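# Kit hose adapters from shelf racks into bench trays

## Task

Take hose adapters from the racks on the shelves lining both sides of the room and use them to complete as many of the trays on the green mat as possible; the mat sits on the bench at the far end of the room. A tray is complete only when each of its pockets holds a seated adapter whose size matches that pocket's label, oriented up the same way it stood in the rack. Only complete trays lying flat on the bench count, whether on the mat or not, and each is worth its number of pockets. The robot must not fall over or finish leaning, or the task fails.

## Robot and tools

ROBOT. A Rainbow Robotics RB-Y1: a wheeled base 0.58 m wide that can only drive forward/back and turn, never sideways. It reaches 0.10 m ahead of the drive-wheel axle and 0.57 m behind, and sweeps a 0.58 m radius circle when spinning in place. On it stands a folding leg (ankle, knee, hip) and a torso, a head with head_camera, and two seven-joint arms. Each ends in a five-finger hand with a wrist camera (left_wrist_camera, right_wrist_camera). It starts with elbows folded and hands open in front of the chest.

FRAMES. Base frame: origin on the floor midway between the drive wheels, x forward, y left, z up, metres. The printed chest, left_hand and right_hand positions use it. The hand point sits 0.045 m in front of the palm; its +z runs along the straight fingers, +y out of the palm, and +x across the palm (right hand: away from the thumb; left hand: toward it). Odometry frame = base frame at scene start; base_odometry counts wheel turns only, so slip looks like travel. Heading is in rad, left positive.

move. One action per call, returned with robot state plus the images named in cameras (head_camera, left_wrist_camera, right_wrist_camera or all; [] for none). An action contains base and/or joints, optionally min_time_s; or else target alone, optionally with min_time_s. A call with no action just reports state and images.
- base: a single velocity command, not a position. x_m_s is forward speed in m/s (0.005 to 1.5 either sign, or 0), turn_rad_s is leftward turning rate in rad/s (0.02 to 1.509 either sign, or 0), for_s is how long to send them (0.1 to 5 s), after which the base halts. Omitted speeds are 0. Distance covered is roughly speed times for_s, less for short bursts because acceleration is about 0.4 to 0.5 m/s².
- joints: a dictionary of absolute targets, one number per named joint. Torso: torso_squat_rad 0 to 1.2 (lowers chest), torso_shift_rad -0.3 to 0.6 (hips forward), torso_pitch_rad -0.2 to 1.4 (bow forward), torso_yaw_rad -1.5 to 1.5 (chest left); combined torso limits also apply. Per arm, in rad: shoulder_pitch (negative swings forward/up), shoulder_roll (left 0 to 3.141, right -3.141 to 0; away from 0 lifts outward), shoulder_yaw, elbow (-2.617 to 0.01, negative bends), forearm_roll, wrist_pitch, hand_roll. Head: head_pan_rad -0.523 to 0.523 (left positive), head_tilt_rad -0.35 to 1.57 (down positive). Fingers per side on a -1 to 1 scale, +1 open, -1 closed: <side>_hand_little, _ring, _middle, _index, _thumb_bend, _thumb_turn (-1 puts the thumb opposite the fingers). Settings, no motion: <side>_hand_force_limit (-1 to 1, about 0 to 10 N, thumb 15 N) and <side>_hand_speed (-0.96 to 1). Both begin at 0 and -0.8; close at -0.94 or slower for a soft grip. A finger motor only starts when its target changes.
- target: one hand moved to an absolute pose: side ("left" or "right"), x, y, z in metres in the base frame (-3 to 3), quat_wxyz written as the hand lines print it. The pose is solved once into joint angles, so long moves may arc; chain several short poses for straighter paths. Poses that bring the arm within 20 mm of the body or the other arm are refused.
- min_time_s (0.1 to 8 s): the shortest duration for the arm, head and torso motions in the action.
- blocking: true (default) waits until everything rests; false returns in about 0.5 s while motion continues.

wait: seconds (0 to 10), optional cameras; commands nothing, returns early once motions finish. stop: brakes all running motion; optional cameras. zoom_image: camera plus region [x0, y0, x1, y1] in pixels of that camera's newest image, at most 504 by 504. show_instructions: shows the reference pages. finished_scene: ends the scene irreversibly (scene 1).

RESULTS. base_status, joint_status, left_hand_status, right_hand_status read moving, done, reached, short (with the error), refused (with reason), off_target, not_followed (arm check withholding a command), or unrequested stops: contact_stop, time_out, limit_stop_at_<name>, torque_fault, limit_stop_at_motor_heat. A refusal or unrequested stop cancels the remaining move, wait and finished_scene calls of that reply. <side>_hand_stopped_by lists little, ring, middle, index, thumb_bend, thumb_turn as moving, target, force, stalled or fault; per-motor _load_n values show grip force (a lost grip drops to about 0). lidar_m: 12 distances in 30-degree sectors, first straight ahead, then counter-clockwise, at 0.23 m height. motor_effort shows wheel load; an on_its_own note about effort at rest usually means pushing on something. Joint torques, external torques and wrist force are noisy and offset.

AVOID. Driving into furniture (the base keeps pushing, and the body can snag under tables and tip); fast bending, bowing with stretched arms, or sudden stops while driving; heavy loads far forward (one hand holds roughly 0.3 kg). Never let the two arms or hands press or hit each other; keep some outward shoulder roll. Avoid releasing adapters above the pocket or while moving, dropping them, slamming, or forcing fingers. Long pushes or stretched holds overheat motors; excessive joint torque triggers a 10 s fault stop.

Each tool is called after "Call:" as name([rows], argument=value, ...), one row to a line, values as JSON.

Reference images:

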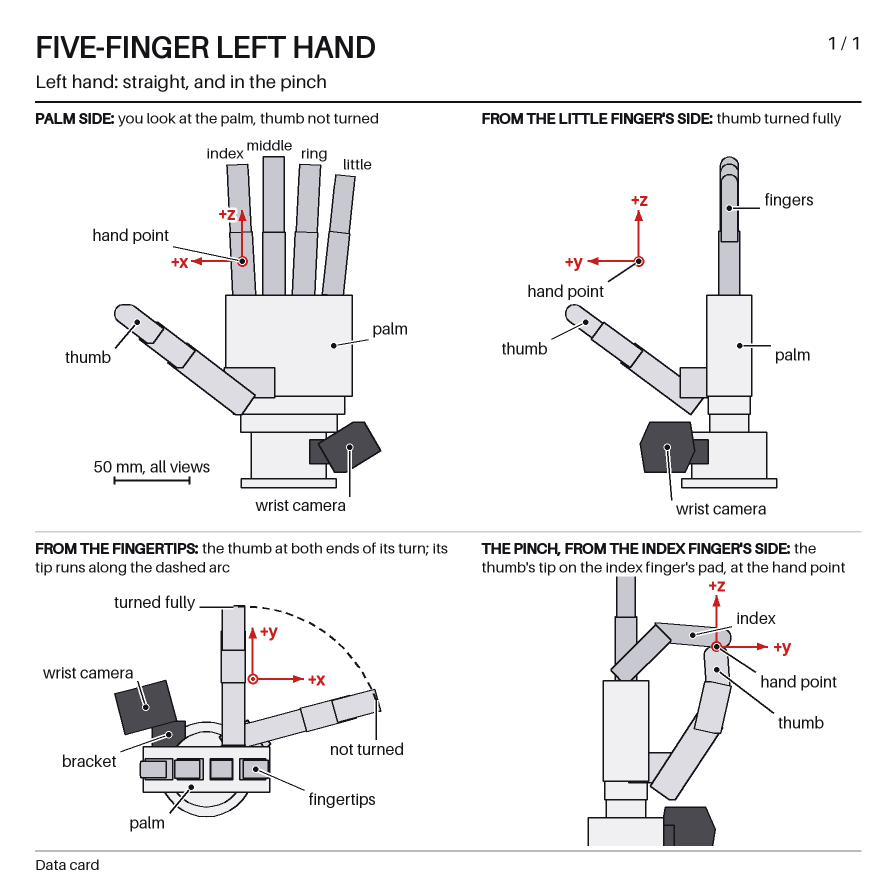

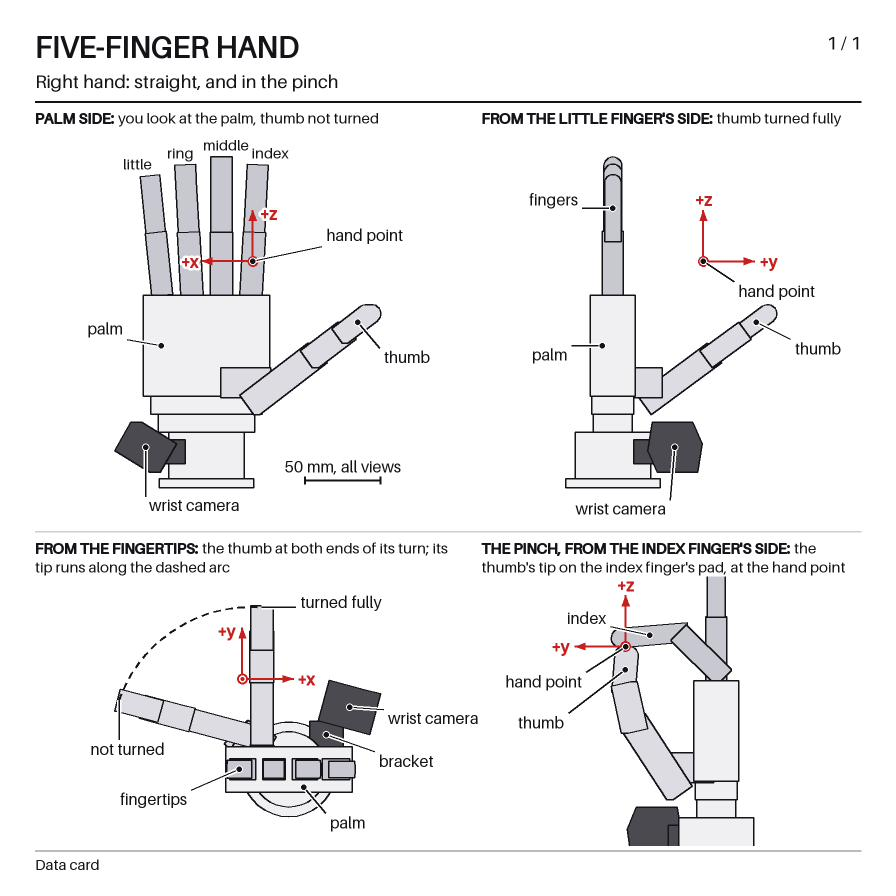

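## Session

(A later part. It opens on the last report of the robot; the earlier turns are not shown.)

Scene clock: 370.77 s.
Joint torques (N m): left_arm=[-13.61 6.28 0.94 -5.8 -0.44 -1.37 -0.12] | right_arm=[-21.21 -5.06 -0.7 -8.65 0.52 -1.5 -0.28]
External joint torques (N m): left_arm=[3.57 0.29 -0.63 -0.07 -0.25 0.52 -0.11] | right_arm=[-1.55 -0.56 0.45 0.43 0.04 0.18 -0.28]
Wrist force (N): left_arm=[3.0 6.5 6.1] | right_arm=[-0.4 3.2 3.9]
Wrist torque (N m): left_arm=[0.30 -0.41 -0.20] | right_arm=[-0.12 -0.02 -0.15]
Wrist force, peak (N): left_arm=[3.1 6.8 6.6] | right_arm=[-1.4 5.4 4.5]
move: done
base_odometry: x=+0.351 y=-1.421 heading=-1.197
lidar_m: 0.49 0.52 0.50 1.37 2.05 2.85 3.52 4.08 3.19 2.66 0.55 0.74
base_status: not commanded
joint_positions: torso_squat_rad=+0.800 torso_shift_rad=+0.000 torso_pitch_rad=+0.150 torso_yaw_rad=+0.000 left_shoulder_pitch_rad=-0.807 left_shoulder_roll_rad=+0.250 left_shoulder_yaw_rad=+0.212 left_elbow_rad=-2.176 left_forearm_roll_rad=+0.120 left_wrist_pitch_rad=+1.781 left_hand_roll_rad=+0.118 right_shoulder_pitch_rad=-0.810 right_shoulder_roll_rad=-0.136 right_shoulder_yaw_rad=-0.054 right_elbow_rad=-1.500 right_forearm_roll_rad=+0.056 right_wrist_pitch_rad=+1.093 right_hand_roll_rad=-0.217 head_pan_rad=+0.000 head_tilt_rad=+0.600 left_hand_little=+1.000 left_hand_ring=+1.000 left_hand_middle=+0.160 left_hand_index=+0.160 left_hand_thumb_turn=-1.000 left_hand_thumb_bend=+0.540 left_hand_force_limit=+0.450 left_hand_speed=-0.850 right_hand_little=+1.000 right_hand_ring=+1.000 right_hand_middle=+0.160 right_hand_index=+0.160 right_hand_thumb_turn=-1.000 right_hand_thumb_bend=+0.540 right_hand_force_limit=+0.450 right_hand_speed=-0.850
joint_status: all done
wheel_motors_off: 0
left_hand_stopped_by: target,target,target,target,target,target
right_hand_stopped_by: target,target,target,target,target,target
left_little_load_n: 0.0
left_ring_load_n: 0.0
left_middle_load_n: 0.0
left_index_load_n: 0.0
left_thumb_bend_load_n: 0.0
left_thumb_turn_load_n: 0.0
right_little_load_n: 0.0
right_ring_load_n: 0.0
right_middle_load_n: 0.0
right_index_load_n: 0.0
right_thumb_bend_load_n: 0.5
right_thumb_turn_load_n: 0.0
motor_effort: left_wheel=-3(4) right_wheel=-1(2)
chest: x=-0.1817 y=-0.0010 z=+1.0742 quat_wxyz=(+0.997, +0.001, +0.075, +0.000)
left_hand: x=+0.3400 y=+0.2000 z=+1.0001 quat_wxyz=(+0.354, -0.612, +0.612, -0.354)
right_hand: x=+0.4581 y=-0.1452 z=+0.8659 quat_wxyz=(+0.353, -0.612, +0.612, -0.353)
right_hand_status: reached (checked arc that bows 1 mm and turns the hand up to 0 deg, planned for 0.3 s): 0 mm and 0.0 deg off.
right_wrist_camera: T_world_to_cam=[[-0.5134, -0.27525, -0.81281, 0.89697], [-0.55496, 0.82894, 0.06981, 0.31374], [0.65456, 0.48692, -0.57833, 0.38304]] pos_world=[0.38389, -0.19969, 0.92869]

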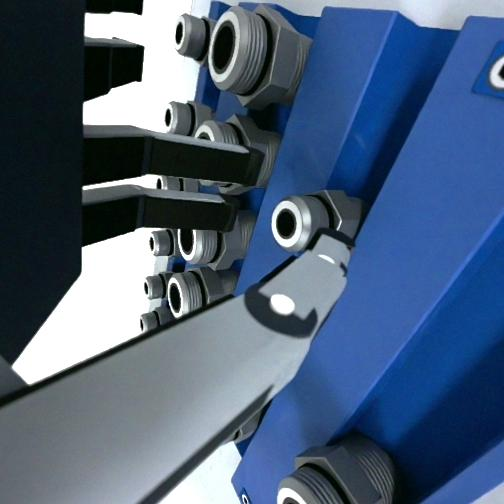

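Call:
move(target={"side":"right","x":0.4593,"y":-0.146,"z":0.849,"quat_wxyz":[0.3536,-0.6124,0.6124,-0.3536]})

Call:
move(joints={"right_hand_speed":-0.92,"right_hand_force_limit":0.45,"right_hand_index":-0.35,"right_hand_middle":-0.35,"right_hand_thumb_bend":0.0})

Call:
move(target={"side":"right","x":0.4593,"y":-0.146,"z":0.87,"quat_wxyz":[0.3536,-0.6124,0.6124,-0.3536]}, min_time_s=1.2)

Call:
move(target={"side":"right","x":0.4593,"y":-0.146,"z":0.915,"quat_wxyz":[0.3536,-0.6124,0.6124,-0.3536]}, min_time_s=1, cameras=["right_wrist_camera"])

Scene clock: 371.70 s.
Joint torques (N m): left_arm=[-13.61 5.5 0.84 -5.92 -0.28 -1.8 -0.02] | right_arm=[-20.77 -4.82 -0.72 -8.9 0.46 -1.69 -0.29]
External joint torques (N m): left_arm=[3.57 -0.49 -0.73 -0.19 -0.08 0.09 -0.01] | right_arm=[-1.24 -0.45 0.4 0.35 -0.03 0 -0.29]
Wrist force (N): left_arm=[3.1 6.5 6.2] | right_arm=[-0.9 4.2 4.1]
Wrist torque (N m): left_arm=[0.29 -0.41 -0.18] | right_arm=[-0.02 0.03 -0.18]
Wrist force, peak (N): left_arm=[3.2 6.9 6.3] | right_arm=[-2.1 4.4 4.3]
move: done
base_odometry: x=+0.351 y=-1.421 heading=-1.197
lidar_m: 0.50 0.52 0.50 1.36 2.07 2.85 3.52 4.08 3.20 2.66 0.55 0.75
base_status: not commanded
joint_positions: torso_squat_rad=+0.800 torso_shift_rad=+0.000 torso_pitch_rad=+0.150 torso_yaw_rad=+0.000 left_shoulder_pitch_rad=-0.807 left_shoulder_roll_rad=+0.250 left_shoulder_yaw_rad=+0.212 left_elbow_rad=-2.176 left_forearm_roll_rad=+0.120 left_wrist_pitch_rad=+1.781 left_hand_roll_rad=+0.118 right_shoulder_pitch_rad=-0.788 right_shoulder_roll_rad=-0.131 right_shoulder_yaw_rad=-0.050 right_elbow_rad=-1.468 right_forearm_roll_rad=+0.062 right_wrist_pitch_rad=+1.038 right_hand_roll_rad=-0.221 head_pan_rad=+0.000 head_tilt_rad=+0.600 left_hand_little=+1.000 left_hand_ring=+1.000 left_hand_middle=+0.160 left_hand_index=+0.160 left_hand_thumb_turn=-1.000 left_hand_thumb_bend=+0.540 left_hand_force_limit=+0.450 left_hand_speed=-0.850 right_hand_little=+1.000 right_hand_ring=+1.000 right_hand_middle=+0.160 right_hand_index=+0.160 right_hand_thumb_turn=-1.000 right_hand_thumb_bend=+0.540 right_hand_force_limit=+0.450 right_hand_speed=-0.850
joint_status: all done
wheel_motors_off: 0
left_hand_stopped_by: target,target,target,target,target,target
right_hand_stopped_by: target,target,target,target,target,target
left_little_load_n: 0.0
left_ring_load_n: 0.0
left_middle_load_n: 0.0
left_index_load_n: 0.0
left_thumb_bend_load_n: 0.0
left_thumb_turn_load_n: 0.0
right_little_load_n: -0.5
right_ring_load_n: 0.0
right_middle_load_n: 0.0
right_index_load_n: 0.0
right_thumb_bend_load_n: 0.0
right_thumb_turn_load_n: 0.0
motor_effort: left_wheel=+0(4) right_wheel=-1(1)
chest: x=-0.1817 y=-0.0010 z=+1.0742 quat_wxyz=(+0.997, +0.001, +0.075, +0.000)
left_hand: x=+0.3400 y=+0.2000 z=+1.0001 quat_wxyz=(+0.354, -0.612, +0.612, -0.354)
right_hand: x=+0.4592 y=-0.1462 z=+0.8488 quat_wxyz=(+0.353, -0.612, +0.612, -0.354)
right_hand_status: reached (checked arc that bows 1 mm and turns the hand up to 0 deg, planned for 0.2 s): 0 mm and 0.0 deg off.
pictures: none

Scene clock: 374.10 s.
Joint torques (N m): left_arm=[-14.1 5.77 0.82 -6.04 -0.2 -1.59 0.12] | right_arm=[-19.07 -4.87 -0.68 -8.08 -0.11 -0.68 -0.3]
External joint torques (N m): left_arm=[3.08 -0.22 -0.75 -0.31 0 0.3 0.13] | right_arm=[0.46 -0.49 0.44 1.17 -0.59 1.01 -0.31]
Wrist force (N): left_arm=[2.9 6.6 6.2] | right_arm=[0.7 -0.3 8.2]
Wrist torque (N m): left_arm=[0.32 -0.38 -0.20] | right_arm=[-0.04 -0.04 -0.24]
Wrist force, peak (N): left_arm=[3.1 6.8 6.5] | right_arm=[1.0 1.1 9.2]
move: off_target
base_odometry: x=+0.351 y=-1.421 heading=-1.197
lidar_m: 0.50 0.52 0.50 1.36 2.05 2.85 3.53 4.09 3.19 2.66 0.55 0.75
base_status: not commanded
joint_positions: torso_squat_rad=+0.800 torso_shift_rad=+0.000 torso_pitch_rad=+0.150 torso_yaw_rad=+0.000 left_shoulder_pitch_rad=-0.807 left_shoulder_roll_rad=+0.250 left_shoulder_yaw_rad=+0.212 left_elbow_rad=-2.176 left_forearm_roll_rad=+0.120 left_wrist_pitch_rad=+1.781 left_hand_roll_rad=+0.118 right_shoulder_pitch_rad=-0.788 right_shoulder_roll_rad=-0.131 right_shoulder_yaw_rad=-0.050 right_elbow_rad=-1.468 right_forearm_roll_rad=+0.062 right_wrist_pitch_rad=+1.038 right_hand_roll_rad=-0.221 head_pan_rad=+0.000 head_tilt_rad=+0.600 left_hand_little=+1.000 left_hand_ring=+1.000 left_hand_middle=+0.160 left_hand_index=+0.160 left_hand_thumb_turn=-1.000 left_hand_thumb_bend=+0.540 left_hand_force_limit=+0.450 left_hand_speed=-0.850 right_hand_little=+1.000 right_hand_ring=+1.000 right_hand_middle=-0.151 right_hand_index=-0.121 right_hand_thumb_turn=-1.000 right_hand_thumb_bend=+0.377 right_hand_force_limit=+0.450 right_hand_speed=-0.920
joint_status: right_hand_middle off_target (ended at -0.151, target -0.350); right_hand_index off_target (ended at -0.121, target -0.350); right_hand_thumb_bend off_target (ended at +0.377, target +0.000); the others done
wheel_motors_off: 0
left_hand_stopped_by: target,target,target,target,target,target
right_hand_stopped_by: target,target,force,force,force,target
left_little_load_n: 0.0
left_ring_load_n: 0.0
left_middle_load_n: 0.0
left_index_load_n: 0.0
left_thumb_bend_load_n: 0.0
left_thumb_turn_load_n: 0.0
right_little_load_n: 0.0
right_ring_load_n: 0.0
right_middle_load_n: 8.0
right_index_load_n: 8.5
right_thumb_bend_load_n: 10.5
right_thumb_turn_load_n: 3.0
motor_effort: left_wheel=-3(5) right_wheel=-1(2)
chest: x=-0.1817 y=-0.0010 z=+1.0742 quat_wxyz=(+0.997, +0.001, +0.075, +0.000)
left_hand: x=+0.3400 y=+0.2000 z=+1.0001 quat_wxyz=(+0.354, -0.612, +0.612, -0.354)
right_hand: x=+0.4593 y=-0.1461 z=+0.8491 quat_wxyz=(+0.354, -0.612, +0.612, -0.354)
pictures: none

Scene clock: 375.63 s.
Joint torques (N m): left_arm=[-13.97 5.73 1.18 -5.92 -0.4 -1.68 0.04] | right_arm=[-21.85 -6.97 -2.16 -9.22 0.22 -1.53 0.13]
External joint torques (N m): left_arm=[3.21 -0.26 -0.39 -0.19 -0.2 0.21 0.05] | right_arm=[-2.09 -2.37 -0.99 -0.16 -0.26 0.16 0.13]
Wrist force (N): left_arm=[3.0 6.6 6.2] | right_arm=[-1.0 4.4 4.6]
Wrist torque (N m): left_arm=[0.30 -0.39 -0.19] | right_arm=[-0.08 0.03 0.00]
Wrist force, peak (N): left_arm=[2.9 6.8 6.5] | right_arm=[0.5 2.5 9.4]
move: done
base_odometry: x=+0.351 y=-1.421 heading=-1.197
lidar_m: 0.49 0.53 0.50 1.37 2.05 2.85 3.52 4.10 3.20 2.66 0.55 0.74
base_status: not commanded
joint_positions: torso_squat_rad=+0.800 torso_shift_rad=+0.000 torso_pitch_rad=+0.150 torso_yaw_rad=+0.000 left_shoulder_pitch_rad=-0.807 left_shoulder_roll_rad=+0.250 left_shoulder_yaw_rad=+0.212 left_elbow_rad=-2.176 left_forearm_roll_rad=+0.120 left_wrist_pitch_rad=+1.781 left_hand_roll_rad=+0.118 right_shoulder_pitch_rad=-0.820 right_shoulder_roll_rad=-0.140 right_shoulder_yaw_rad=-0.057 right_elbow_rad=-1.499 right_forearm_roll_rad=+0.052 right_wrist_pitch_rad=+1.101 right_hand_roll_rad=-0.215 head_pan_rad=+0.000 head_tilt_rad=+0.600 left_hand_little=+1.000 left_hand_ring=+1.000 left_hand_middle=+0.160 left_hand_index=+0.160 left_hand_thumb_turn=-1.000 left_hand_thumb_bend=+0.540 left_hand_force_limit=+0.450 left_hand_speed=-0.850 right_hand_little=+1.000 right_hand_ring=+1.000 right_hand_middle=-0.151 right_hand_index=-0.121 right_hand_thumb_turn=-1.000 right_hand_thumb_bend=+0.377 right_hand_force_limit=+0.450 right_hand_speed=-0.920
joint_status: all done
wheel_motors_off: 0
left_hand_stopped_by: target,target,target,target,target,target
right_hand_stopped_by: target,target,force,force,force,target
left_little_load_n: 0.0
left_ring_load_n: 0.0
left_middle_load_n: 0.0
left_index_load_n: 0.0
left_thumb_bend_load_n: 0.0
left_thumb_turn_load_n: 0.0
right_little_load_n: 0.0
right_ring_load_n: 0.0
right_middle_load_n: 6.0
right_index_load_n: 8.0
right_thumb_bend_load_n: 10.0
right_thumb_turn_load_n: 3.0
motor_effort: left_wheel=-2(4) right_wheel=+0(2)
chest: x=-0.1817 y=-0.0010 z=+1.0742 quat_wxyz=(+0.997, +0.001, +0.075, +0.000)
left_hand: x=+0.3400 y=+0.2000 z=+1.0001 quat_wxyz=(+0.354, -0.612, +0.612, -0.354)
right_hand: x=+0.4591 y=-0.1458 z=+0.8695 quat_wxyz=(+0.353, -0.613, +0.612, -0.353)
right_hand_status: reached (checked arc that bows 1 mm and turns the hand up to 0 deg, planned for 1.2 s): 1 mm and 0.1 deg off.
pictures: none

Scene clock: 376.97 s.
Joint torques (N m): left_arm=[-14.48 6.09 0.7 -5.98 -0.21 -1.82 -0.04] | right_arm=[-21.99 -7.58 -2.11 -8.62 0.25 -1.68 0.05]
External joint torques (N m): left_arm=[2.7 0.09 -0.87 -0.26 -0.01 0.06 -0.03] | right_arm=[-1.68 -2.39 -0.86 -0.04 -0.21 0.01 0.04]
Wrist force (N): left_arm=[3.0 6.5 6.2] | right_arm=[-1.0 4.2 4.4]
Wrist torque (N m): left_arm=[0.29 -0.40 -0.19] | right_arm=[-0.12 0.06 0.02]
Wrist force, peak (N): left_arm=[2.9 6.7 6.7] | right_arm=[-0.5 4.9 5.1]
move: done
base_odometry: x=+0.351 y=-1.421 heading=-1.197
lidar_m: 0.49 0.52 0.50 1.36 2.05 2.85 3.52 4.08 3.19 2.67 0.55 0.74
base_status: not commanded
joint_positions: torso_squat_rad=+0.800 torso_shift_rad=+0.000 torso_pitch_rad=+0.150 torso_yaw_rad=+0.000 left_shoulder_pitch_rad=-0.807 left_shoulder_roll_rad=+0.250 left_shoulder_yaw_rad=+0.212 left_elbow_rad=-2.176 left_forearm_roll_rad=+0.120 left_wrist_pitch_rad=+1.781 left_hand_roll_rad=+0.118 right_shoulder_pitch_rad=-0.901 right_shoulder_roll_rad=-0.162 right_shoulder_yaw_rad=-0.078 right_elbow_rad=-1.544 right_forearm_roll_rad=+0.031 right_wrist_pitch_rad=+1.227 right_hand_roll_rad=-0.203 head_pan_rad=+0.000 head_tilt_rad=+0.600 left_hand_little=+1.000 left_hand_ring=+1.000 left_hand_middle=+0.160 left_hand_index=+0.160 left_hand_thumb_turn=-1.000 left_hand_thumb_bend=+0.540 left_hand_force_limit=+0.450 left_hand_speed=-0.850 right_hand_little=+1.000 right_hand_ring=+1.000 right_hand_middle=-0.151 right_hand_index=-0.121 right_hand_thumb_turn=-1.000 right_hand_thumb_bend=+0.377 right_hand_force_limit=+0.450 right_hand_speed=-0.920
joint_status: all done
wheel_motors_off: 0
left_hand_stopped_by: target,target,target,target,target,target
right_hand_stopped_by: target,target,force,force,force,target
left_little_load_n: 0.0
left_ring_load_n: 0.0
left_middle_load_n: 0.0
left_index_load_n: 0.0
left_thumb_bend_load_n: 0.0
left_thumb_turn_load_n: 0.0
right_little_load_n: 0.0
right_ring_load_n: 0.0
right_middle_load_n: 6.0
right_index_load_n: 8.5
right_thumb_bend_load_n: 10.5
right_thumb_turn_load_n: 3.5
motor_effort: left_wheel=-2(4) right_wheel=-1(2)
chest: x=-0.1817 y=-0.0010 z=+1.0742 quat_wxyz=(+0.997, +0.001, +0.075, +0.000)
left_hand: x=+0.3400 y=+0.2000 z=+1.0001 quat_wxyz=(+0.354, -0.612, +0.612, -0.354)
right_hand: x=+0.4592 y=-0.1458 z=+0.9145 quat_wxyz=(+0.353, -0.613, +0.612, -0.353)
right_hand_status: reached (checked arc that bows 2 mm and turns the hand up to 0 deg, planned for 1.0 s): 1 mm and 0.0 deg off.
right_wrist_camera: T_world_to_cam=[[-0.51349, -0.27534, -0.81272, 0.93685], [-0.55523, 0.82874, 0.07003, 0.31136], [0.65425, 0.48721, -0.57843, 0.41092]] pos_world=[0.38509, -0.20028, 0.97729]

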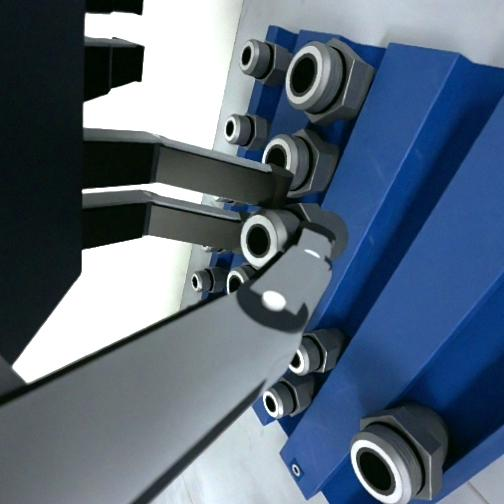

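Call:
move(joints={"right_shoulder_pitch_rad":-0.811,"right_shoulder_roll_rad":-0.255,"right_shoulder_yaw_rad":-0.201,"right_elbow_rad":-2.174,"right_forearm_roll_rad":-0.119,"right_wrist_pitch_rad":1.784,"right_hand_roll_rad":-0.127}, min_time_s=1.1)

Call:
move(target={"side":"left","x":0.469,"y":-0.0146,"z":0.91,"quat_wxyz":[0.3536,-0.6124,0.6124,-0.3536]}, min_time_s=1)

Call:
move(target={"side":"left","x":0.469,"y":-0.0146,"z":0.875,"quat_wxyz":[0.3536,-0.6124,0.6124,-0.3536]}, cameras=["left_wrist_camera"])

Call:
zoom_image(camera="left_wrist_camera", region=[50, 80, 330, 330])

Scene clock: 378.90 s.
Joint torques (N m): left_arm=[-14.36 6.19 1.07 -5.79 -0.29 -1.76 0] | right_arm=[-17.11 -8.06 -1.6 -5.01 0.18 -2 0]
External joint torques (N m): left_arm=[2.82 0.2 -0.5 -0.06 -0.1 0.12 0.01] | right_arm=[-0.87 -2.16 -0.29 0.23 -0.09 -0.29 0]
Wrist force (N): left_arm=[2.9 6.7 6.3] | right_arm=[-1.3 4.4 4.4]
Wrist torque (N m): left_arm=[0.30 -0.37 -0.20] | right_arm=[-0.07 0.12 -0.07]
Wrist force, peak (N): left_arm=[3.1 7.0 6.4] | right_arm=[-0.2 5.2 5.4]
move: done
base_odometry: x=+0.351 y=-1.421 heading=-1.197
lidar_m: 0.49 0.53 0.50 1.36 2.06 2.84 3.51 4.09 3.19 2.67 0.54 0.75
base_status: not commanded
joint_positions: torso_squat_rad=+0.800 torso_shift_rad=+0.000 torso_pitch_rad=+0.150 torso_yaw_rad=+0.000 left_shoulder_pitch_rad=-0.807 left_shoulder_roll_rad=+0.250 left_shoulder_yaw_rad=+0.212 left_elbow_rad=-2.176 left_forearm_roll_rad=+0.120 left_wrist_pitch_rad=+1.781 left_hand_roll_rad=+0.118 right_shoulder_pitch_rad=-0.811 right_shoulder_roll_rad=-0.255 right_shoulder_yaw_rad=-0.201 right_elbow_rad=-2.174 right_forearm_roll_rad=-0.119 right_wrist_pitch_rad=+1.784 right_hand_roll_rad=-0.127 head_pan_rad=+0.000 head_tilt_rad=+0.600 left_hand_little=+1.000 left_hand_ring=+1.000 left_hand_middle=+0.160 left_hand_index=+0.160 left_hand_thumb_turn=-1.000 left_hand_thumb_bend=+0.540 left_hand_force_limit=+0.450 left_hand_speed=-0.850 right_hand_little=+1.000 right_hand_ring=+1.000 right_hand_middle=-0.151 right_hand_index=-0.121 right_hand_thumb_turn=-1.000 right_hand_thumb_bend=+0.377 right_hand_force_limit=+0.450 right_hand_speed=-0.920
joint_status: all done
wheel_motors_off: 0
left_hand_stopped_by: target,target,target,target,target,target
right_hand_stopped_by: target,target,force,force,force,target
left_little_load_n: 0.0
left_ring_load_n: 0.0
left_middle_load_n: 0.0
left_index_load_n: 0.0
left_thumb_bend_load_n: 0.0
left_thumb_turn_load_n: 0.0
right_little_load_n: 0.0
right_ring_load_n: 0.0
right_middle_load_n: 6.0
right_index_load_n: 8.5
right_thumb_bend_load_n: 10.0
right_thumb_turn_load_n: 3.0
motor_effort: left_wheel=-1(5) right_wheel=-2(2)
chest: x=-0.1817 y=-0.0010 z=+1.0742 quat_wxyz=(+0.997, +0.001, +0.075, +0.000)
left_hand: x=+0.3400 y=+0.2000 z=+1.0001 quat_wxyz=(+0.354, -0.612, +0.612, -0.354)
right_hand: x=+0.3399 y=-0.1997 z=+0.9995 quat_wxyz=(+0.353, -0.613, +0.612, -0.353)
pictures: none

Scene clock: 380.73 s.
Joint torques (N m): left_arm=[-19.14 3.55 2.36 -8.96 -0.81 -1.26 -0.29] | right_arm=[-17 -7.36 -1.43 -5.16 0.24 -1.94 -0.08]
External joint torques (N m): left_arm=[3.98 0.76 -0.04 0.73 0.1 0.3 -0.28] | right_arm=[-0.75 -1.47 -0.12 0.08 -0.03 -0.23 -0.09]
Wrist force (N): left_arm=[2.8 6.8 6.2] | right_arm=[-0.9 4.3 4.3]
Wrist torque (N m): left_arm=[0.35 -0.38 -0.22] | right_arm=[-0.07 0.01 -0.02]
Wrist force, peak (N): left_arm=[2.7 7.2 7.1] | right_arm=[-1.0 5.1 4.7]
move: done
base_odometry: x=+0.351 y=-1.421 heading=-1.197
lidar_m: 0.49 0.52 0.50 1.36 2.06 2.86 3.53 4.08 3.18 2.67 0.55 0.74
base_status: not commanded
joint_positions: torso_squat_rad=+0.800 torso_shift_rad=+0.000 torso_pitch_rad=+0.150 torso_yaw_rad=+0.000 left_shoulder_pitch_rad=-1.148 left_shoulder_roll_rad=+0.000 left_shoulder_yaw_rad=-0.203 left_elbow_rad=-1.179 left_forearm_roll_rad=-0.253 left_wrist_pitch_rad=+1.164 left_hand_roll_rad=+0.614 right_shoulder_pitch_rad=-0.811 right_shoulder_roll_rad=-0.255 right_shoulder_yaw_rad=-0.201 right_elbow_rad=-2.174 right_forearm_roll_rad=-0.119 right_wrist_pitch_rad=+1.784 right_hand_roll_rad=-0.127 head_pan_rad=+0.000 head_tilt_rad=+0.600 left_hand_little=+1.000 left_hand_ring=+1.000 left_hand_middle=+0.160 left_hand_index=+0.160 left_hand_thumb_turn=-1.000 left_hand_thumb_bend=+0.540 left_hand_force_limit=+0.450 left_hand_speed=-0.850 right_hand_little=+1.000 right_hand_ring=+1.000 right_hand_middle=-0.151 right_hand_index=-0.121 right_hand_thumb_turn=-1.000 right_hand_thumb_bend=+0.377 right_hand_force_limit=+0.450 right_hand_speed=-0.920
joint_status: all done
wheel_motors_off: 0
left_hand_stopped_by: target,target,target,target,target,target
right_hand_stopped_by: target,target,force,force,force,target
left_little_load_n: 0.0
left_ring_load_n: 0.0
left_middle_load_n: 0.0
left_index_load_n: 0.0
left_thumb_bend_load_n: 0.0
left_thumb_turn_load_n: 0.0
right_little_load_n: 0.0
right_ring_load_n: 0.0
right_middle_load_n: 5.5
right_index_load_n: 8.5
right_thumb_bend_load_n: 10.5
right_thumb_turn_load_n: 3.0
motor_effort: left_wheel=-2(4) right_wheel=-1(2)
chest: x=-0.1817 y=-0.0010 z=+1.0742 quat_wxyz=(+0.997, +0.001, +0.075, +0.000)
left_hand: x=+0.4687 y=-0.0146 z=+0.9106 quat_wxyz=(+0.354, -0.612, +0.612, -0.355)
left_hand_status: reached (checked arc that bows 42 mm and turns the hand up to 8 deg, planned for 1.2 s): 1 mm and 0.1 deg off.
right_hand: x=+0.3399 y=-0.1997 z=+0.9995 quat_wxyz=(+0.353, -0.613, +0.612, -0.353)
pictures: none

Scene clock: 381.33 s.
Joint torques (N m): left_arm=[-19.84 3.12 1.96 -10.21 -1.31 -1.17 -0.2] | right_arm=[-17.09 -7.34 -1.57 -5.32 0.31 -1.86 0.21]
External joint torques (N m): left_arm=[3.06 0.9 -0.51 -0.33 -0.37 0.33 -0.19] | right_arm=[-0.85 -1.45 -0.26 -0.08 0.03 -0.15 0.2]
Wrist force (N): left_arm=[2.8 6.5 6.2] | right_arm=[-1.7 4.1 4.7]
Wrist torque (N m): left_arm=[0.31 -0.35 -0.21] | right_arm=[-0.13 0.15 -0.09]
Wrist force, peak (N): left_arm=[2.6 9.0 7.3] | right_arm=[-1.3 4.7 5.2]
move: done
base_odometry: x=+0.351 y=-1.421 heading=-1.197
lidar_m: 0.49 0.52 0.50 1.36 2.05 2.85 3.53 4.10 3.19 2.66 0.54 0.74
base_status: not commanded
joint_positions: torso_squat_rad=+0.800 torso_shift_rad=+0.000 torso_pitch_rad=+0.150 torso_yaw_rad=+0.000 left_shoulder_pitch_rad=-1.097 left_shoulder_roll_rad=+0.000 left_shoulder_yaw_rad=-0.245 left_elbow_rad=-1.133 left_forearm_roll_rad=-0.277 left_wrist_pitch_rad=+1.083 left_hand_roll_rad=+0.669 right_shoulder_pitch_rad=-0.811 right_shoulder_roll_rad=-0.255 right_shoulder_yaw_rad=-0.201 right_elbow_rad=-2.174 right_forearm_roll_rad=-0.119 right_wrist_pitch_rad=+1.784 right_hand_roll_rad=-0.127 head_pan_rad=+0.000 head_tilt_rad=+0.600 left_hand_little=+1.000 left_hand_ring=+1.000 left_hand_middle=+0.160 left_hand_index=+0.160 left_hand_thumb_turn=-1.000 left_hand_thumb_bend=+0.540 left_hand_force_limit=+0.450 left_hand_speed=-0.850 right_hand_little=+1.000 right_hand_ring=+1.000 right_hand_middle=-0.151 right_hand_index=-0.121 right_hand_thumb_turn=-1.000 right_hand_thumb_bend=+0.377 right_hand_force_limit=+0.450 right_hand_speed=-0.920
joint_status: all done
wheel_motors_off: 0
left_hand_stopped_by: target,target,target,target,target,target
right_hand_stopped_by: target,target,force,force,force,target
left_little_load_n: 0.0
left_ring_load_n: 0.0
left_middle_load_n: 0.0
left_index_load_n: 0.0
left_thumb_bend_load_n: 0.0
left_thumb_turn_load_n: 0.0
right_little_load_n: 0.0
right_ring_load_n: 0.0
right_middle_load_n: 5.5
right_index_load_n: 8.5
right_thumb_bend_load_n: 10.5
right_thumb_turn_load_n: 3.0
motor_effort: left_wheel=-1(5) right_wheel=-1(2)
chest: x=-0.1817 y=-0.0010 z=+1.0742 quat_wxyz=(+0.997, +0.001, +0.075, +0.000)
left_hand: x=+0.4687 y=-0.0145 z=+0.8753 quat_wxyz=(+0.353, -0.612, +0.612, -0.354)
left_hand_status: reached (checked arc that bows 1 mm and turns the hand up to 0 deg, planned for 0.3 s): 0 mm and 0.0 deg off.
right_hand: x=+0.3399 y=-0.1997 z=+0.9995 quat_wxyz=(+0.353, -0.613, +0.612, -0.353)
left_wrist_camera: T_world_to_cam=[[0.49047, -0.22054, 0.84309, -0.96805], [-0.53362, -0.84087, 0.09047, 0.15846], [0.68898, -0.49426, -0.53011, 0.24371]] pos_world=[0.39145, 0.0402, 0.93101]

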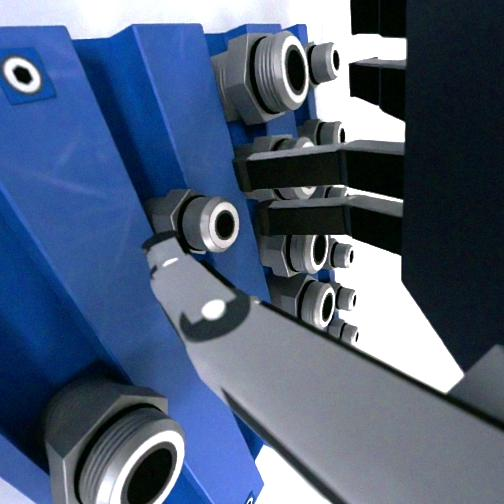

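Scaled by 1.800 from the camera's image (finer frame: 720x720).

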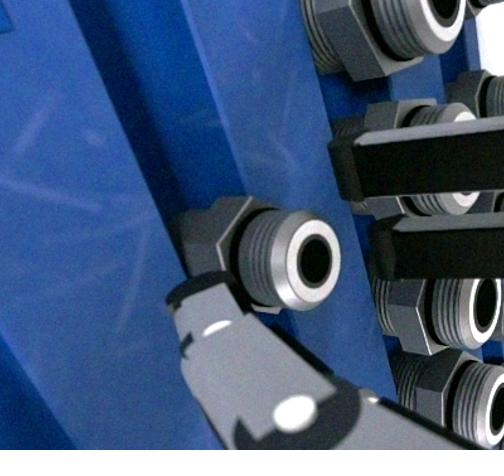

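Call:
move(target={"side":"left","x":0.469,"y":-0.0152,"z":0.856,"quat_wxyz":[0.3536,-0.6124,0.6124,-0.3536]})

Call:
move(joints={"left_hand_speed":-0.92,"left_hand_force_limit":0.46,"left_hand_index":-0.35,"left_hand_middle":-0.35,"left_hand_thumb_bend":0.0})

Call:
move(target={"side":"left","x":0.469,"y":-0.0152,"z":0.876,"quat_wxyz":[0.3536,-0.6124,0.6124,-0.3536]}, min_time_s=1.2)

Call:
move(target={"side":"left","x":0.469,"y":-0.0152,"z":0.915,"quat_wxyz":[0.3536,-0.6124,0.6124,-0.3536]}, min_time_s=1.0, cameras=["left_wrist_camera"])

Call:
move(joints={"left_shoulder_pitch_rad":-0.807,"left_shoulder_roll_rad":0.25,"left_shoulder_yaw_rad":0.212,"left_elbow_rad":-2.176,"left_forearm_roll_rad":0.12,"left_wrist_pitch_rad":1.781,"left_hand_roll_rad":0.118}, min_time_s=1.1)

Scene clock: 382.27 s.
Joint torques (N m): left_arm=[-18.96 2.8 1.62 -9.59 -0.99 -1.16 0.04] | right_arm=[-17.32 -7.49 -1.56 -5.15 0.23 -1.93 0.08]
External joint torques (N m): left_arm=[3.85 0.8 -0.89 0.36 -0.04 0.29 0.05] | right_arm=[-1.07 -1.6 -0.25 0.09 -0.04 -0.22 0.08]
Wrist force (N): left_arm=[3.1 6.5 6.3] | right_arm=[-0.9 4.0 4.3]
Wrist torque (N m): left_arm=[0.29 -0.39 -0.21] | right_arm=[-0.15 0.02 0.00]
Wrist force, peak (N): left_arm=[2.8 7.7 6.5] | right_arm=[-1.0 4.9 4.9]
move: done
base_odometry: x=+0.351 y=-1.421 heading=-1.197
lidar_m: 0.49 0.52 0.49 1.37 2.05 2.84 3.52 4.09 3.20 2.66 0.55 0.73
base_status: not commanded
joint_positions: torso_squat_rad=+0.800 torso_shift_rad=+0.000 torso_pitch_rad=+0.150 torso_yaw_rad=+0.000 left_shoulder_pitch_rad=-1.078 left_shoulder_roll_rad=+0.000 left_shoulder_yaw_rad=-0.270 left_elbow_rad=-1.095 left_forearm_roll_rad=-0.292 left_wrist_pitch_rad=+1.035 left_hand_roll_rad=+0.707 right_shoulder_pitch_rad=-0.811 right_shoulder_roll_rad=-0.255 right_shoulder_yaw_rad=-0.201 right_elbow_rad=-2.174 right_forearm_roll_rad=-0.119 right_wrist_pitch_rad=+1.784 right_hand_roll_rad=-0.127 head_pan_rad=+0.000 head_tilt_rad=+0.600 left_hand_little=+1.000 left_hand_ring=+1.000 left_hand_middle=+0.160 left_hand_index=+0.160 left_hand_thumb_turn=-1.000 left_hand_thumb_bend=+0.540 left_hand_force_limit=+0.450 left_hand_speed=-0.850 right_hand_little=+1.000 right_hand_ring=+1.000 right_hand_middle=-0.151 right_hand_index=-0.121 right_hand_thumb_turn=-1.000 right_hand_thumb_bend=+0.377 right_hand_force_limit=+0.450 right_hand_speed=-0.920
joint_status: all done
wheel_motors_off: 0
left_hand_stopped_by: target,target,target,target,target,target
right_hand_stopped_by: target,target,force,force,force,target
left_little_load_n: 0.0
left_ring_load_n: 0.0
left_middle_load_n: 0.0
left_index_load_n: 0.0
left_thumb_bend_load_n: 0.0
left_thumb_turn_load_n: 0.0
right_little_load_n: 0.0
right_ring_load_n: 0.0
right_middle_load_n: 5.5
right_index_load_n: 8.5
right_thumb_bend_load_n: 10.0
right_thumb_turn_load_n: 3.0
motor_effort: left_wheel=-2(3) right_wheel=-1(2)
chest: x=-0.1817 y=-0.0010 z=+1.0742 quat_wxyz=(+0.997, +0.001, +0.075, +0.000)
left_hand: x=+0.4690 y=-0.0153 z=+0.8564 quat_wxyz=(+0.354, -0.612, +0.612, -0.354)
left_hand_status: reached (checked arc that bows 0 mm and turns the hand up to 0 deg, planned for 0.2 s): 0 mm and 0.0 deg off.
right_hand: x=+0.3399 y=-0.1997 z=+0.9995 quat_wxyz=(+0.353, -0.613, +0.612, -0.353)
pictures: none

Scene clock: 385.10 s.
Joint torques (N m): left_arm=[-17.1 0.71 1.69 -8.19 -0.27 -0.64 -0.05] | right_arm=[-16.98 -7.55 -1.47 -5.13 0.19 -1.92 -0.02]
External joint torques (N m): left_arm=[5.71 -1.29 -0.82 1.75 0.69 0.81 -0.04] | right_arm=[-0.73 -1.66 -0.16 0.11 -0.08 -0.21 -0.03]
Wrist force (N): left_arm=[3.3 5.6 5.8] | right_arm=[-0.3 4.1 5.0]
Wrist torque (N m): left_arm=[0.37 -0.39 -0.22] | right_arm=[-0.15 -0.05 -0.01]
Wrist force, peak (N): left_arm=[3.4 -0.6 12.5] | right_arm=[-1.6 4.8 5.3]
move: off_target
base_odometry: x=+0.351 y=-1.421 heading=-1.197
lidar_m: 0.49 0.52 0.51 1.37 2.06 2.86 3.51 4.09 3.19 2.66 0.55 0.75
base_status: not commanded
joint_positions: torso_squat_rad=+0.800 torso_shift_rad=+0.000 torso_pitch_rad=+0.150 torso_yaw_rad=+0.000 left_shoulder_pitch_rad=-1.078 left_shoulder_roll_rad=+0.000 left_shoulder_yaw_rad=-0.270 left_elbow_rad=-1.095 left_forearm_roll_rad=-0.292 left_wrist_pitch_rad=+1.035 left_hand_roll_rad=+0.707 right_shoulder_pitch_rad=-0.811 right_shoulder_roll_rad=-0.255 right_shoulder_yaw_rad=-0.201 right_elbow_rad=-2.174 right_forearm_roll_rad=-0.119 right_wrist_pitch_rad=+1.784 right_hand_roll_rad=-0.127 head_pan_rad=+0.000 head_tilt_rad=+0.600 left_hand_little=+1.000 left_hand_ring=+1.000 left_hand_middle=-0.002 left_hand_index=-0.055 left_hand_thumb_turn=-1.000 left_hand_thumb_bend=+0.263 left_hand_force_limit=+0.460 left_hand_speed=-0.920 right_hand_little=+1.000 right_hand_ring=+1.000 right_hand_middle=-0.151 right_hand_index=-0.121 right_hand_thumb_turn=-1.000 right_hand_thumb_bend=+0.377 right_hand_force_limit=+0.450 right_hand_speed=-0.920
joint_status: left_hand_middle off_target (ended at -0.002, target -0.350); left_hand_index off_target (ended at -0.055, target -0.350); left_hand_thumb_bend off_target (ended at +0.263, target +0.000); the others done
wheel_motors_off: 0
left_hand_stopped_by: target,target,force,force,force,target
right_hand_stopped_by: target,target,force,force,force,target
left_little_load_n: 0.0
left_ring_load_n: 0.0
left_middle_load_n: 8.5
left_index_load_n: 12.0
left_thumb_bend_load_n: 11.0
left_thumb_turn_load_n: 0.0
right_little_load_n: 0.0
right_ring_load_n: 0.0
right_middle_load_n: 5.5
right_index_load_n: 8.5
right_thumb_bend_load_n: 10.5
right_thumb_turn_load_n: 3.0
motor_effort: left_wheel=-2(4) right_wheel=-1(2)
chest: x=-0.1817 y=-0.0010 z=+1.0742 quat_wxyz=(+0.997, +0.001, +0.075, +0.000)
left_hand: x=+0.4693 y=-0.0152 z=+0.8569 quat_wxyz=(+0.354, -0.612, +0.612, -0.354)
right_hand: x=+0.3399 y=-0.1997 z=+0.9995 quat_wxyz=(+0.353, -0.613, +0.612, -0.353)
pictures: none

Scene clock: 386.63 s.
Joint torques (N m): left_arm=[-21.83 4.59 4.04 -11.08 -0.85 -1.14 -0.26] | right_arm=[-16.97 -7.66 -1.4 -5.24 0.21 -1.87 -0.02]
External joint torques (N m): left_arm=[1.12 2.29 1.45 -1.25 0.1 0.34 -0.25] | right_arm=[-0.73 -1.77 -0.1 0 -0.06 -0.16 -0.02]
Wrist force (N): left_arm=[3.3 7.5 6.6] | right_arm=[-1.7 4.3 4.3]
Wrist torque (N m): left_arm=[0.34 -0.43 -0.37] | right_arm=[-0.05 0.17 -0.07]
Wrist force, peak (N): left_arm=[3.8 7.2 10.2] | right_arm=[-1.3 4.9 5.0]
move: done
base_odometry: x=+0.351 y=-1.421 heading=-1.197
lidar_m: 0.50 0.52 0.50 1.36 2.06 2.85 3.52 4.08 3.19 2.67 0.56 0.75
base_status: not commanded
joint_positions: torso_squat_rad=+0.800 torso_shift_rad=+0.000 torso_pitch_rad=+0.150 torso_yaw_rad=+0.000 left_shoulder_pitch_rad=-1.103 left_shoulder_roll_rad=+0.005 left_shoulder_yaw_rad=-0.256 left_elbow_rad=-1.128 left_forearm_roll_rad=-0.270 left_wrist_pitch_rad=+1.086 left_hand_roll_rad=+0.678 right_shoulder_pitch_rad=-0.811 right_shoulder_roll_rad=-0.255 right_shoulder_yaw_rad=-0.201 right_elbow_rad=-2.174 right_forearm_roll_rad=-0.119 right_wrist_pitch_rad=+1.784 right_hand_roll_rad=-0.127 head_pan_rad=+0.000 head_tilt_rad=+0.600 left_hand_little=+1.000 left_hand_ring=+1.000 left_hand_middle=-0.002 left_hand_index=-0.054 left_hand_thumb_turn=-1.000 left_hand_thumb_bend=+0.263 left_hand_force_limit=+0.460 left_hand_speed=-0.920 right_hand_little=+1.000 right_hand_ring=+1.000 right_hand_middle=-0.151 right_hand_index=-0.121 right_hand_thumb_turn=-1.000 right_hand_thumb_bend=+0.377 right_hand_force_limit=+0.450 right_hand_speed=-0.920
joint_status: all done
wheel_motors_off: 0
left_hand_stopped_by: target,target,force,force,force,target
right_hand_stopped_by: target,target,force,force,force,target
left_little_load_n: 0.0
left_ring_load_n: 0.0
left_middle_load_n: 8.0
left_index_load_n: 11.5
left_thumb_bend_load_n: 11.0
left_thumb_turn_load_n: 0.5
right_little_load_n: 0.0
right_ring_load_n: 0.0
right_middle_load_n: 5.5
right_index_load_n: 8.5
right_thumb_bend_load_n: 10.0
right_thumb_turn_load_n: 3.0
motor_effort: left_wheel=+0(4) right_wheel=-1(2)
chest: x=-0.1817 y=-0.0010 z=+1.0742 quat_wxyz=(+0.997, +0.001, +0.075, +0.000)
left_hand: x=+0.4689 y=-0.0154 z=+0.8758 quat_wxyz=(+0.353, -0.612, +0.613, -0.353)
left_hand_status: reached (checked arc that bows 0 mm and turns the hand up to 0 deg, planned for 1.2 s): 0 mm and 0.0 deg off.
right_hand: x=+0.3399 y=-0.1997 z=+0.9995 quat_wxyz=(+0.353, -0.613, +0.612, -0.353)
pictures: none

Scene clock: 387.97 s.
Joint torques (N m): left_arm=[-21.72 4.93 4.44 -10.94 -0.83 -1.17 -0.22] | right_arm=[-17.27 -7.44 -1.51 -5.13 0.2 -1.96 0.01]
External joint torques (N m): left_arm=[1.53 1.89 1.75 -1.38 0.1 0.37 -0.22] | right_arm=[-1.02 -1.55 -0.21 0.11 -0.07 -0.26 0]
Wrist force (N): left_arm=[2.9 7.4 6.8] | right_arm=[-1.1 3.7 4.8]
Wrist torque (N m): left_arm=[0.29 -0.38 -0.39] | right_arm=[-0.19 0.10 -0.07]
Wrist force, peak (N): left_arm=[3.1 7.8 6.8] | right_arm=[-1.2 4.8 4.9]
move: done
base_odometry: x=+0.351 y=-1.421 heading=-1.197
lidar_m: 0.50 0.52 0.50 1.37 2.07 2.86 3.53 4.10 3.19 2.66 0.55 0.73
base_status: not commanded
joint_positions: torso_squat_rad=+0.800 torso_shift_rad=+0.000 torso_pitch_rad=+0.150 torso_yaw_rad=+0.000 left_shoulder_pitch_rad=-1.165 left_shoulder_roll_rad=+0.015 left_shoulder_yaw_rad=-0.223 left_elbow_rad=-1.173 left_forearm_roll_rad=-0.232 left_wrist_pitch_rad=+1.177 left_hand_roll_rad=+0.629 right_shoulder_pitch_rad=-0.811 right_shoulder_roll_rad=-0.255 right_shoulder_yaw_rad=-0.201 right_elbow_rad=-2.174 right_forearm_roll_rad=-0.119 right_wrist_pitch_rad=+1.784 right_hand_roll_rad=-0.127 head_pan_rad=+0.000 head_tilt_rad=+0.600 left_hand_little=+1.000 left_hand_ring=+1.000 left_hand_middle=-0.002 left_hand_index=-0.054 left_hand_thumb_turn=-1.000 left_hand_thumb_bend=+0.263 left_hand_force_limit=+0.460 left_hand_speed=-0.920 right_hand_little=+1.000 right_hand_ring=+1.000 right_hand_middle=-0.151 right_hand_index=-0.121 right_hand_thumb_turn=-1.000 right_hand_thumb_bend=+0.377 right_hand_force_limit=+0.450 right_hand_speed=-0.920
joint_status: all done
wheel_motors_off: 0
left_hand_stopped_by: target,target,force,force,force,target
right_hand_stopped_by: target,target,force,force,force,target
left_little_load_n: 0.0
left_ring_load_n: 0.0
left_middle_load_n: 8.0
left_index_load_n: 11.5
left_thumb_bend_load_n: 11.5
left_thumb_turn_load_n: 0.5
right_little_load_n: 0.0
right_ring_load_n: 0.0
right_middle_load_n: 5.5
right_index_load_n: 8.5
right_thumb_bend_load_n: 10.0
right_thumb_turn_load_n: 3.5
motor_effort: left_wheel=-5(5) right_wheel=-1(2)
chest: x=-0.1817 y=-0.0010 z=+1.0742 quat_wxyz=(+0.997, +0.001, +0.075, +0.000)
left_hand: x=+0.4690 y=-0.0154 z=+0.9147 quat_wxyz=(+0.354, -0.612, +0.613, -0.353)
left_hand_status: reached (checked arc that bows 1 mm and turns the hand up to 0 deg, planned for 1.0 s): 0 mm and 0.0 deg off.
right_hand: x=+0.3399 y=-0.1997 z=+0.9995 quat_wxyz=(+0.353, -0.613, +0.612, -0.353)
left_wrist_camera: T_world_to_cam=[[0.4912, -0.22116, 0.8425, -1.00152], [-0.53335, -0.84107, 0.09018, 0.15452], [0.68866, -0.49365, -0.53109, 0.26504]] pos_world=[0.39184, 0.0393, 0.97061]

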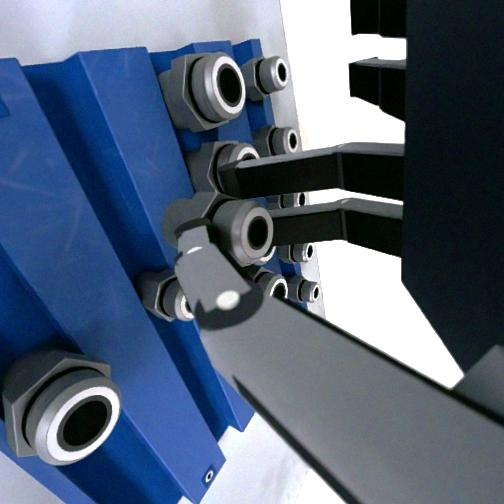

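Scene clock: 389.67 s.
Joint torques (N m): left_arm=[-15.22 6.19 1.84 -6.75 -0.17 -1.99 0.28] | right_arm=[-17.06 -7.39 -1.25 -5.07 0.32 -1.81 0.07]
External joint torques (N m): left_arm=[1.96 0.2 0.26 -1.02 0.03 -0.1 0.28] | right_arm=[-0.82 -1.5 0.05 0.17 0.05 -0.1 0.07]
Wrist force (N): left_arm=[3.0 7.6 6.6] | right_arm=[-0.9 3.8 5.0]
Wrist torque (N m): left_arm=[0.34 -0.38 -0.39] | right_arm=[-0.21 -0.01 -0.04]
Wrist force, peak (N): left_arm=[2.5 7.8 8.2] | right_arm=[-0.7 5.4 5.0]
move: done
base_odometry: x=+0.351 y=-1.421 heading=-1.197
lidar_m: 0.50 0.52 0.51 1.37 2.07 2.84 3.51 4.08 3.19 2.67 0.55 0.75
base_status: not commanded
joint_positions: torso_squat_rad=+0.800 torso_shift_rad=+0.000 torso_pitch_rad=+0.150 torso_yaw_rad=+0.000 left_shoulder_pitch_rad=-0.807 left_shoulder_roll_rad=+0.250 left_shoulder_yaw_rad=+0.212 left_elbow_rad=-2.176 left_forearm_roll_rad=+0.120 left_wrist_pitch_rad=+1.781 left_hand_roll_rad=+0.118 right_shoulder_pitch_rad=-0.811 right_shoulder_roll_rad=-0.255 right_shoulder_yaw_rad=-0.201 right_elbow_rad=-2.174 right_forearm_roll_rad=-0.119 right_wrist_pitch_rad=+1.784 right_hand_roll_rad=-0.127 head_pan_rad=+0.000 head_tilt_rad=+0.600 left_hand_little=+1.000 left_hand_ring=+1.000 left_hand_middle=-0.002 left_hand_index=-0.054 left_hand_thumb_turn=-1.000 left_hand_thumb_bend=+0.263 left_hand_force_limit=+0.460 left_hand_speed=-0.920 right_hand_little=+1.000 right_hand_ring=+1.000 right_hand_middle=-0.151 right_hand_index=-0.121 right_hand_thumb_turn=-1.000 right_hand_thumb_bend=+0.377 right_hand_force_limit=+0.450 right_hand_speed=-0.920
joint_status: all done
wheel_motors_off: 0
left_hand_stopped_by: target,target,force,force,force,target
right_hand_stopped_by: target,target,force,force,force,target
left_little_load_n: 0.0
left_ring_load_n: 0.0
left_middle_load_n: 8.0
left_index_load_n: 11.5
left_thumb_bend_load_n: 11.0
left_thumb_turn_load_n: 0.5
right_little_load_n: 0.0
right_ring_load_n: 0.0
right_middle_load_n: 5.5
right_index_load_n: 8.5
right_thumb_bend_load_n: 10.0
right_thumb_turn_load_n: 3.0
motor_effort: left_wheel=-4(4) right_wheel=-2(2)
chest: x=-0.1817 y=-0.0010 z=+1.0742 quat_wxyz=(+0.997, +0.001, +0.075, +0.000)
left_hand: x=+0.3399 y=+0.2001 z=+0.9999 quat_wxyz=(+0.354, -0.612, +0.612, -0.353)
right_hand: x=+0.3399 y=-0.1997 z=+0.9995 quat_wxyz=(+0.353, -0.613, +0.612, -0.353)
pictures: none


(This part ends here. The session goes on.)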